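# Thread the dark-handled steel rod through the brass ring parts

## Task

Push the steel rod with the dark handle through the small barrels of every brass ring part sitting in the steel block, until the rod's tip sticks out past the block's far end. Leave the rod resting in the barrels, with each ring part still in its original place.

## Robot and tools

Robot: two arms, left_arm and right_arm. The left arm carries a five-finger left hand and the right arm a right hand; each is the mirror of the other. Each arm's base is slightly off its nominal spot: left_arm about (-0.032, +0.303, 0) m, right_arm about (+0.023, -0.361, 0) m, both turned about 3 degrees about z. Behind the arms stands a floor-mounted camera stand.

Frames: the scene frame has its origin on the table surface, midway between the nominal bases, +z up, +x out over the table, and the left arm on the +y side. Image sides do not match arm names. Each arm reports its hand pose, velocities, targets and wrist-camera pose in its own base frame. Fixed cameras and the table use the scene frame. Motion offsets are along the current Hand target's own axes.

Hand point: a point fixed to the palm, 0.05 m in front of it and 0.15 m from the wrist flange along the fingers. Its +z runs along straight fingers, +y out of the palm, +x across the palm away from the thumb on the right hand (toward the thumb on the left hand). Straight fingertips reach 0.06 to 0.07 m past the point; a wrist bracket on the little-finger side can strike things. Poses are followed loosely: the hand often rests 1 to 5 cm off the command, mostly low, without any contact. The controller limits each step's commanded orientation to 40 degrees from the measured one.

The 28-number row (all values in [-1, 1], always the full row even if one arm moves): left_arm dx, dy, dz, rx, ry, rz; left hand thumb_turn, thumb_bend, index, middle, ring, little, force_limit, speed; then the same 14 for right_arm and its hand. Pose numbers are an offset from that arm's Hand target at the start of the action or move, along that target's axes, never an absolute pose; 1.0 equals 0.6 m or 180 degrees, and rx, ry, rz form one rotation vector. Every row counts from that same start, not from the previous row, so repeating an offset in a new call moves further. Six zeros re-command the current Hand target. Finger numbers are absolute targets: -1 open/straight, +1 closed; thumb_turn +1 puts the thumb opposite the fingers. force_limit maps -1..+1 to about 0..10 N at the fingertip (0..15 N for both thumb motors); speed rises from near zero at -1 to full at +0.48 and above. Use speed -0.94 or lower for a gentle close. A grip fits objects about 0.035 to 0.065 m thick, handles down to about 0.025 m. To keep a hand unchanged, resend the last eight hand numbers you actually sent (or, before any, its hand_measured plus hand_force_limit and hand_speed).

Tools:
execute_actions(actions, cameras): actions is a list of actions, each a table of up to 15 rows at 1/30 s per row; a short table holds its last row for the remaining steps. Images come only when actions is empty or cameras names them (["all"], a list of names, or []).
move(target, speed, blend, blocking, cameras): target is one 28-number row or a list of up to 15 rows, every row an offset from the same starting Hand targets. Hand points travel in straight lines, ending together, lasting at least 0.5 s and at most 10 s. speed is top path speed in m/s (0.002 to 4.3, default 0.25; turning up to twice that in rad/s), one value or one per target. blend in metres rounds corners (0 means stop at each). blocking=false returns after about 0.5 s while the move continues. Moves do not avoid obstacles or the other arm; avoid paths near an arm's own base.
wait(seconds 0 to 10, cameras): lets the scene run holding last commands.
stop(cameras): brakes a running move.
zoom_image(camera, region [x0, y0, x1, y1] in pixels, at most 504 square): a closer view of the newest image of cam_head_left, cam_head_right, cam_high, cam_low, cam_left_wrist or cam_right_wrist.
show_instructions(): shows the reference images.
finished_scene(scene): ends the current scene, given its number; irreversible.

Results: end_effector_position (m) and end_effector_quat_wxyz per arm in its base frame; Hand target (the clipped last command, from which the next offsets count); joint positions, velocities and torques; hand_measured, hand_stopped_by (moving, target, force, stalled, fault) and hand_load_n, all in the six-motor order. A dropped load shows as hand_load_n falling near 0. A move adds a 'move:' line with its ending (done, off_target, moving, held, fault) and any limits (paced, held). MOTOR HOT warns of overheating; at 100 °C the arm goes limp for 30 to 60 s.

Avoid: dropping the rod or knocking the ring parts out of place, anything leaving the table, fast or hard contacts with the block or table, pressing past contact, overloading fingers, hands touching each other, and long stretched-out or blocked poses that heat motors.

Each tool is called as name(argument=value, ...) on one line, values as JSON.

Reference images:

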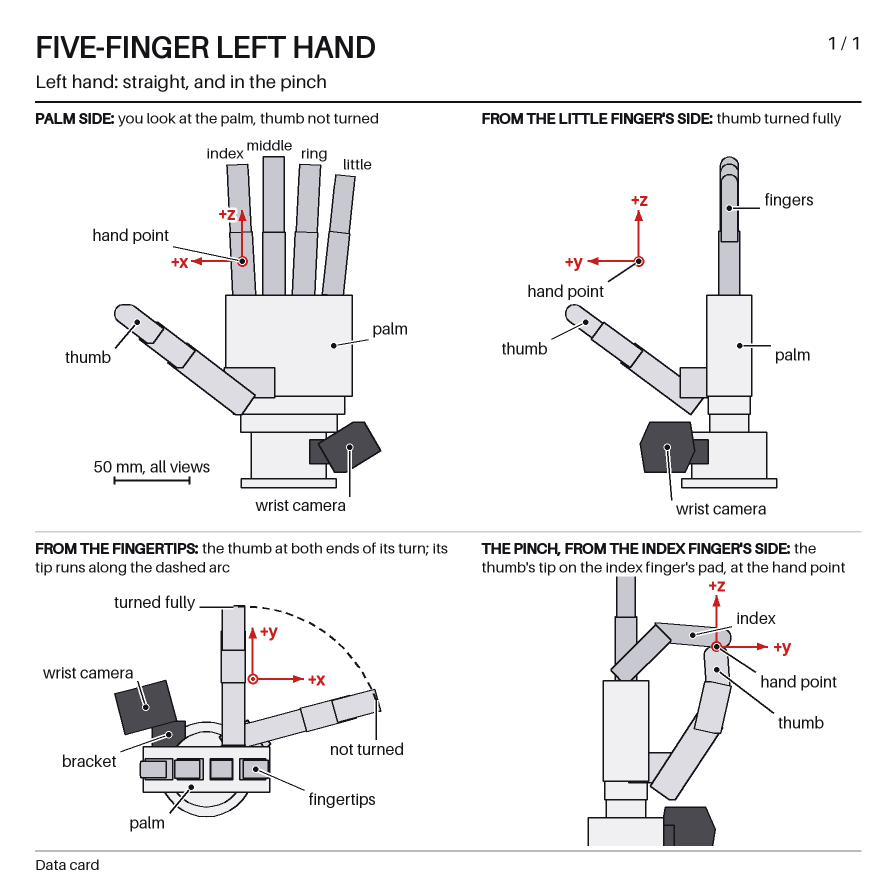

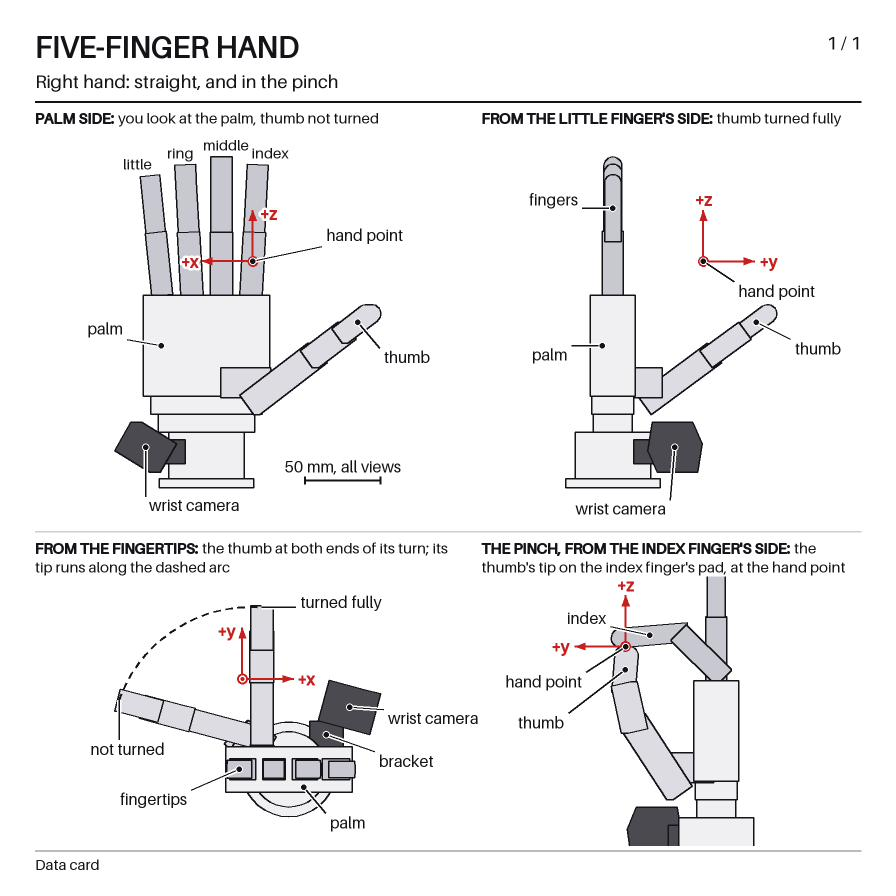

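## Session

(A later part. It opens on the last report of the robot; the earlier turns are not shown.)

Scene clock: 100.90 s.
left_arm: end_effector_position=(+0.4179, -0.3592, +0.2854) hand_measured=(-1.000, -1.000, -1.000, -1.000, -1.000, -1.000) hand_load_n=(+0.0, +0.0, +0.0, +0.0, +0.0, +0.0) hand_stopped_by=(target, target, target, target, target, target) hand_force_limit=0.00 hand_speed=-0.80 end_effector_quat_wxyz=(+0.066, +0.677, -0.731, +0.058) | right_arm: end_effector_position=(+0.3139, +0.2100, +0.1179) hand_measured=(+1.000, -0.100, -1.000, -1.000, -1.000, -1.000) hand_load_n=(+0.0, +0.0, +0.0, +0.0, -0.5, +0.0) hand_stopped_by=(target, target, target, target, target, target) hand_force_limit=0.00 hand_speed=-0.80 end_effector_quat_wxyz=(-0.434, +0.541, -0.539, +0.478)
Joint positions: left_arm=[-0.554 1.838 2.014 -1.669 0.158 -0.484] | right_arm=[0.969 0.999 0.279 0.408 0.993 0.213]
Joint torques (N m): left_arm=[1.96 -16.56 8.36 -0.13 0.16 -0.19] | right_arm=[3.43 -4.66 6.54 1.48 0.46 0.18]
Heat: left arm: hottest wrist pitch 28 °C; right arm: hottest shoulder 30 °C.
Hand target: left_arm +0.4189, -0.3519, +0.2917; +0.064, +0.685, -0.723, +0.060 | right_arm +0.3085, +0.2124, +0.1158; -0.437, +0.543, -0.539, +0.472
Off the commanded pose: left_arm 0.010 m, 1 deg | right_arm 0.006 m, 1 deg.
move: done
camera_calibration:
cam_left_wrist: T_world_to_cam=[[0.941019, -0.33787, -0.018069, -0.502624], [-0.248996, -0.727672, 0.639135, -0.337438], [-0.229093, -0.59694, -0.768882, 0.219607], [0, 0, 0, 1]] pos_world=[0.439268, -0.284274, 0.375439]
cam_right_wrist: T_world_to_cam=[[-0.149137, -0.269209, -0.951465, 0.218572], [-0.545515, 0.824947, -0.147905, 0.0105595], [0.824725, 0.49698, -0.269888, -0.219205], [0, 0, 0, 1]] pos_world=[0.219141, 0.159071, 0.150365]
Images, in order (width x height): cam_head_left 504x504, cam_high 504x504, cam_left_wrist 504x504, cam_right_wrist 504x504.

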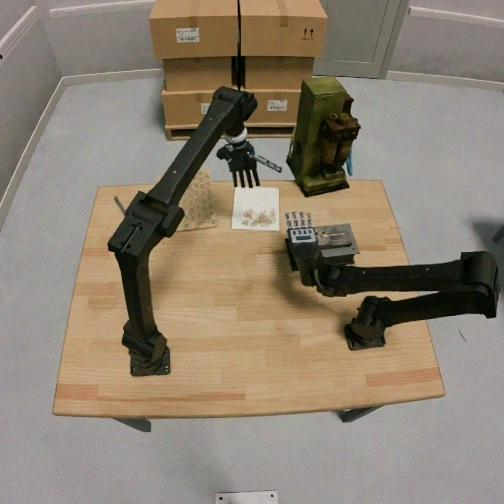

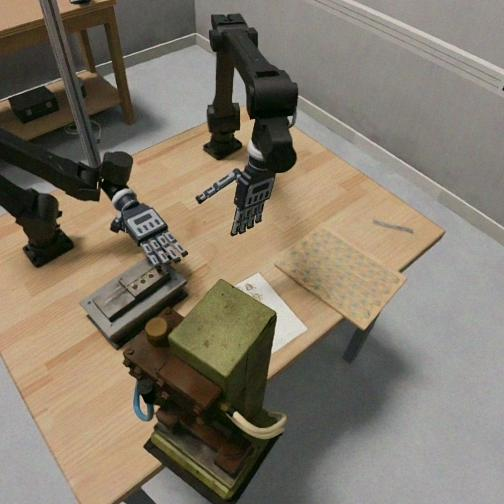

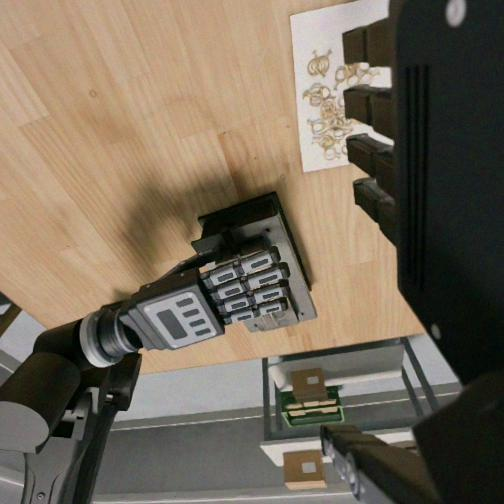

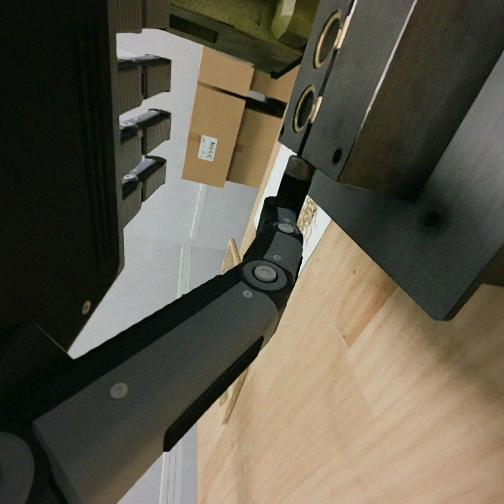

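move(target=[[0,0,0,0,0,0,-1,-1,-1,-1,-1,-1,0,-0.8,0,-0.03,-0.08,0,0,0,1,-0.1,-1,-1,-1,-1,0,-0.8],[0,0,0,0,0,0,-1,-1,-1,-1,-1,-1,0,-0.8,-0.03,-0.1,-0.2,0,0,0,1,-0.1,-1,-1,-1,-1,0,-0.8]], speed=0.08, blend=0.02, cameras=["all"])

zoom_image(camera="cam_high", region=[70, 230, 200, 350])

zoom_image(camera="cam_left_wrist", region=[185, 185, 325, 345])

zoom_image(camera="cam_head_left", region=[270, 205, 370, 275])

Scene clock: 104.80 s.
left_arm: end_effector_position=(+0.4179, -0.3592, +0.2854) hand_measured=(-1.000, -1.000, -1.000, -1.000, -1.000, -1.000) hand_load_n=(+0.0, +0.0, +0.0, +0.5, +0.0, +0.0) hand_stopped_by=(target, target, target, target, target, target) hand_force_limit=0.00 hand_speed=-0.80 end_effector_quat_wxyz=(+0.066, +0.677, -0.731, +0.058) | right_arm: end_effector_position=(+0.2037, +0.2222, +0.1791) hand_measured=(+1.000, -0.100, -1.000, -1.000, -1.000, -1.000) hand_load_n=(+0.0, +0.0, +0.0, +0.0, +0.0, +0.0) hand_stopped_by=(target, target, target, target, target, target) hand_force_limit=0.00 hand_speed=-0.80 end_effector_quat_wxyz=(-0.423, +0.551, -0.534, +0.483)
Joint positions: left_arm=[-0.554 1.838 2.014 -1.669 0.158 -0.484] | right_arm=[1.464 0.838 0.54 -0.963 1.385 1.175]
Joint torques (N m): left_arm=[1.96 -16.56 8.34 -0.13 0.16 -0.18] | right_arm=[3.25 -1.61 11.03 0.5 1.12 0.16]
Heat: left arm: hottest wrist pitch 28 °C; right arm: hottest shoulder 30 °C.
Hand target: left_arm +0.4189, -0.3519, +0.2917; +0.064, +0.685, -0.723, +0.060 | right_arm +0.2013, +0.2367, +0.1946; -0.437, +0.543, -0.539, +0.472
Off the commanded pose: left_arm 0.010 m, 1 deg | right_arm 0.021 m, 2 deg.
move: off_target (right_arm)
camera_calibration:
cam_left_wrist: T_world_to_cam=[[0.941019, -0.33787, -0.018069, -0.502624], [-0.248996, -0.727672, 0.639135, -0.337438], [-0.229093, -0.59694, -0.768882, 0.219607], [0, 0, 0, 1]] pos_world=[0.439268, -0.284274, 0.375439]
cam_right_wrist: T_world_to_cam=[[-0.158246, -0.298176, -0.941302, 0.270205], [-0.549142, 0.818859, -0.167071, -0.045107], [0.82061, 0.49047, -0.293323, -0.111436], [0, 0, 0, 1]] pos_world=[0.109434, 0.172161, 0.214121]

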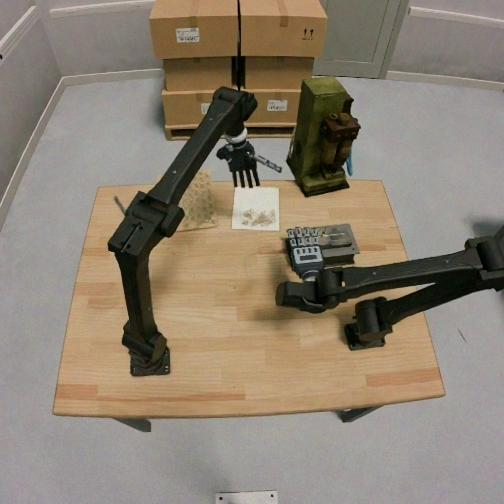

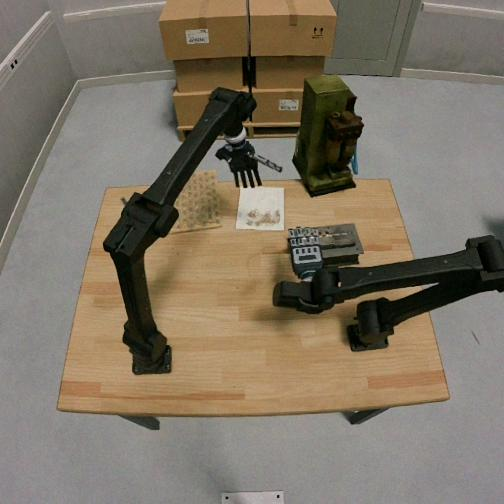

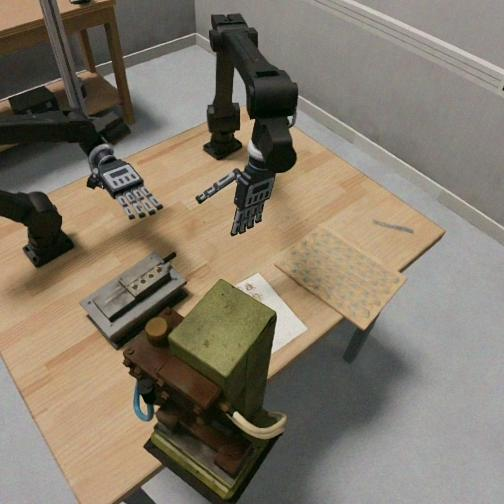

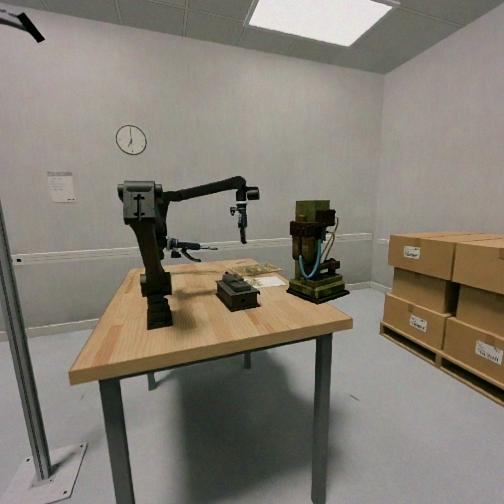

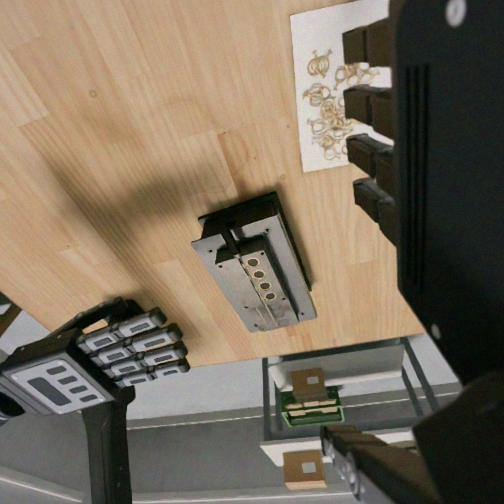

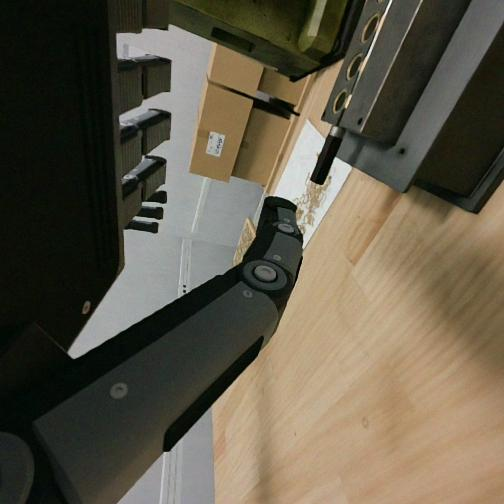

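Scaled by 3.877 from the camera's 504x504 image, which has a finer 720x720 frame.

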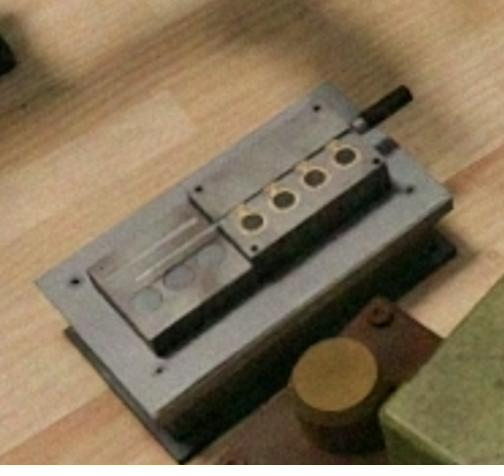

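Scaled by 3.150 from the camera's 504x504 image, which has a finer 720x720 frame.

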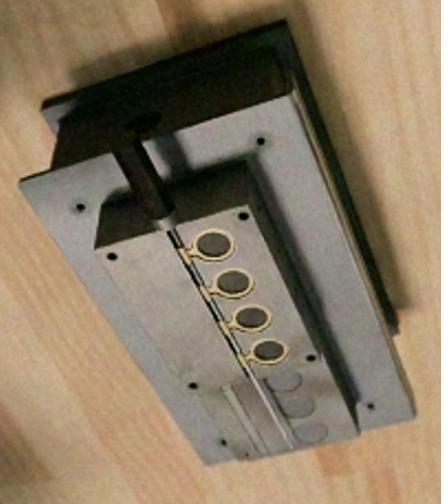

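Scaled by 5.040 from the camera's 504x504 image, which has a finer 720x720 frame.

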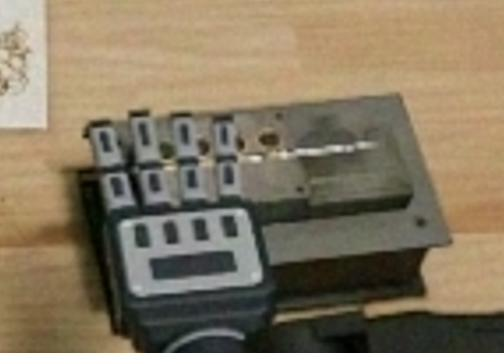

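zoom_image(camera="cam_right_wrist", region=[270, 0, 504, 220])

zoom_image(camera="cam_left_wrist", region=[225, 235, 295, 335])

zoom_image(camera="cam_low", region=[200, 255, 280, 320])

Scaled by 2.154 from the camera's 504x504 image, which has a finer 720x720 frame.

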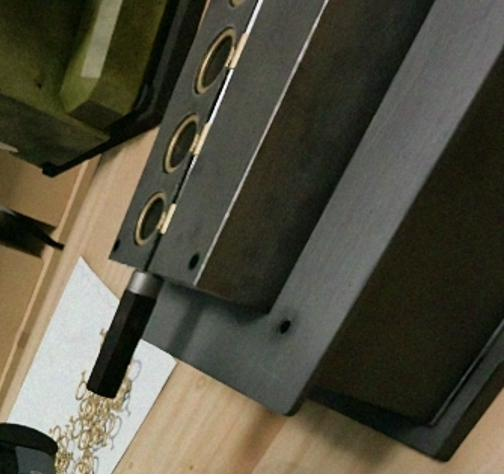

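Scaled by 5.040 from the camera's 504x504 image, which has a finer 720x720 frame.

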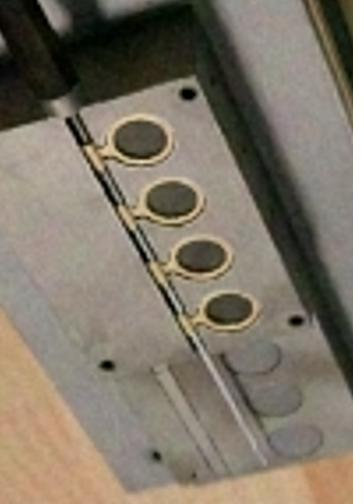

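Scaled by 6.300 from the camera's 504x504 image, which has a finer 720x720 frame.

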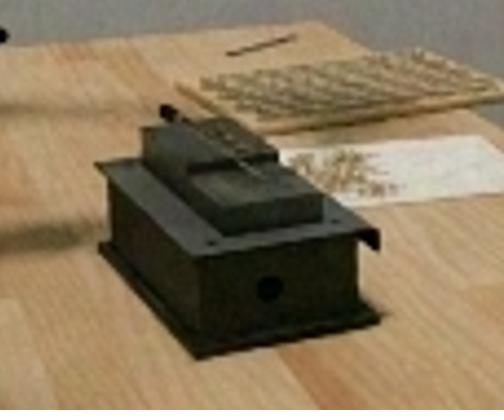

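finished_scene(scene=1)

The scene is finished: the task was done.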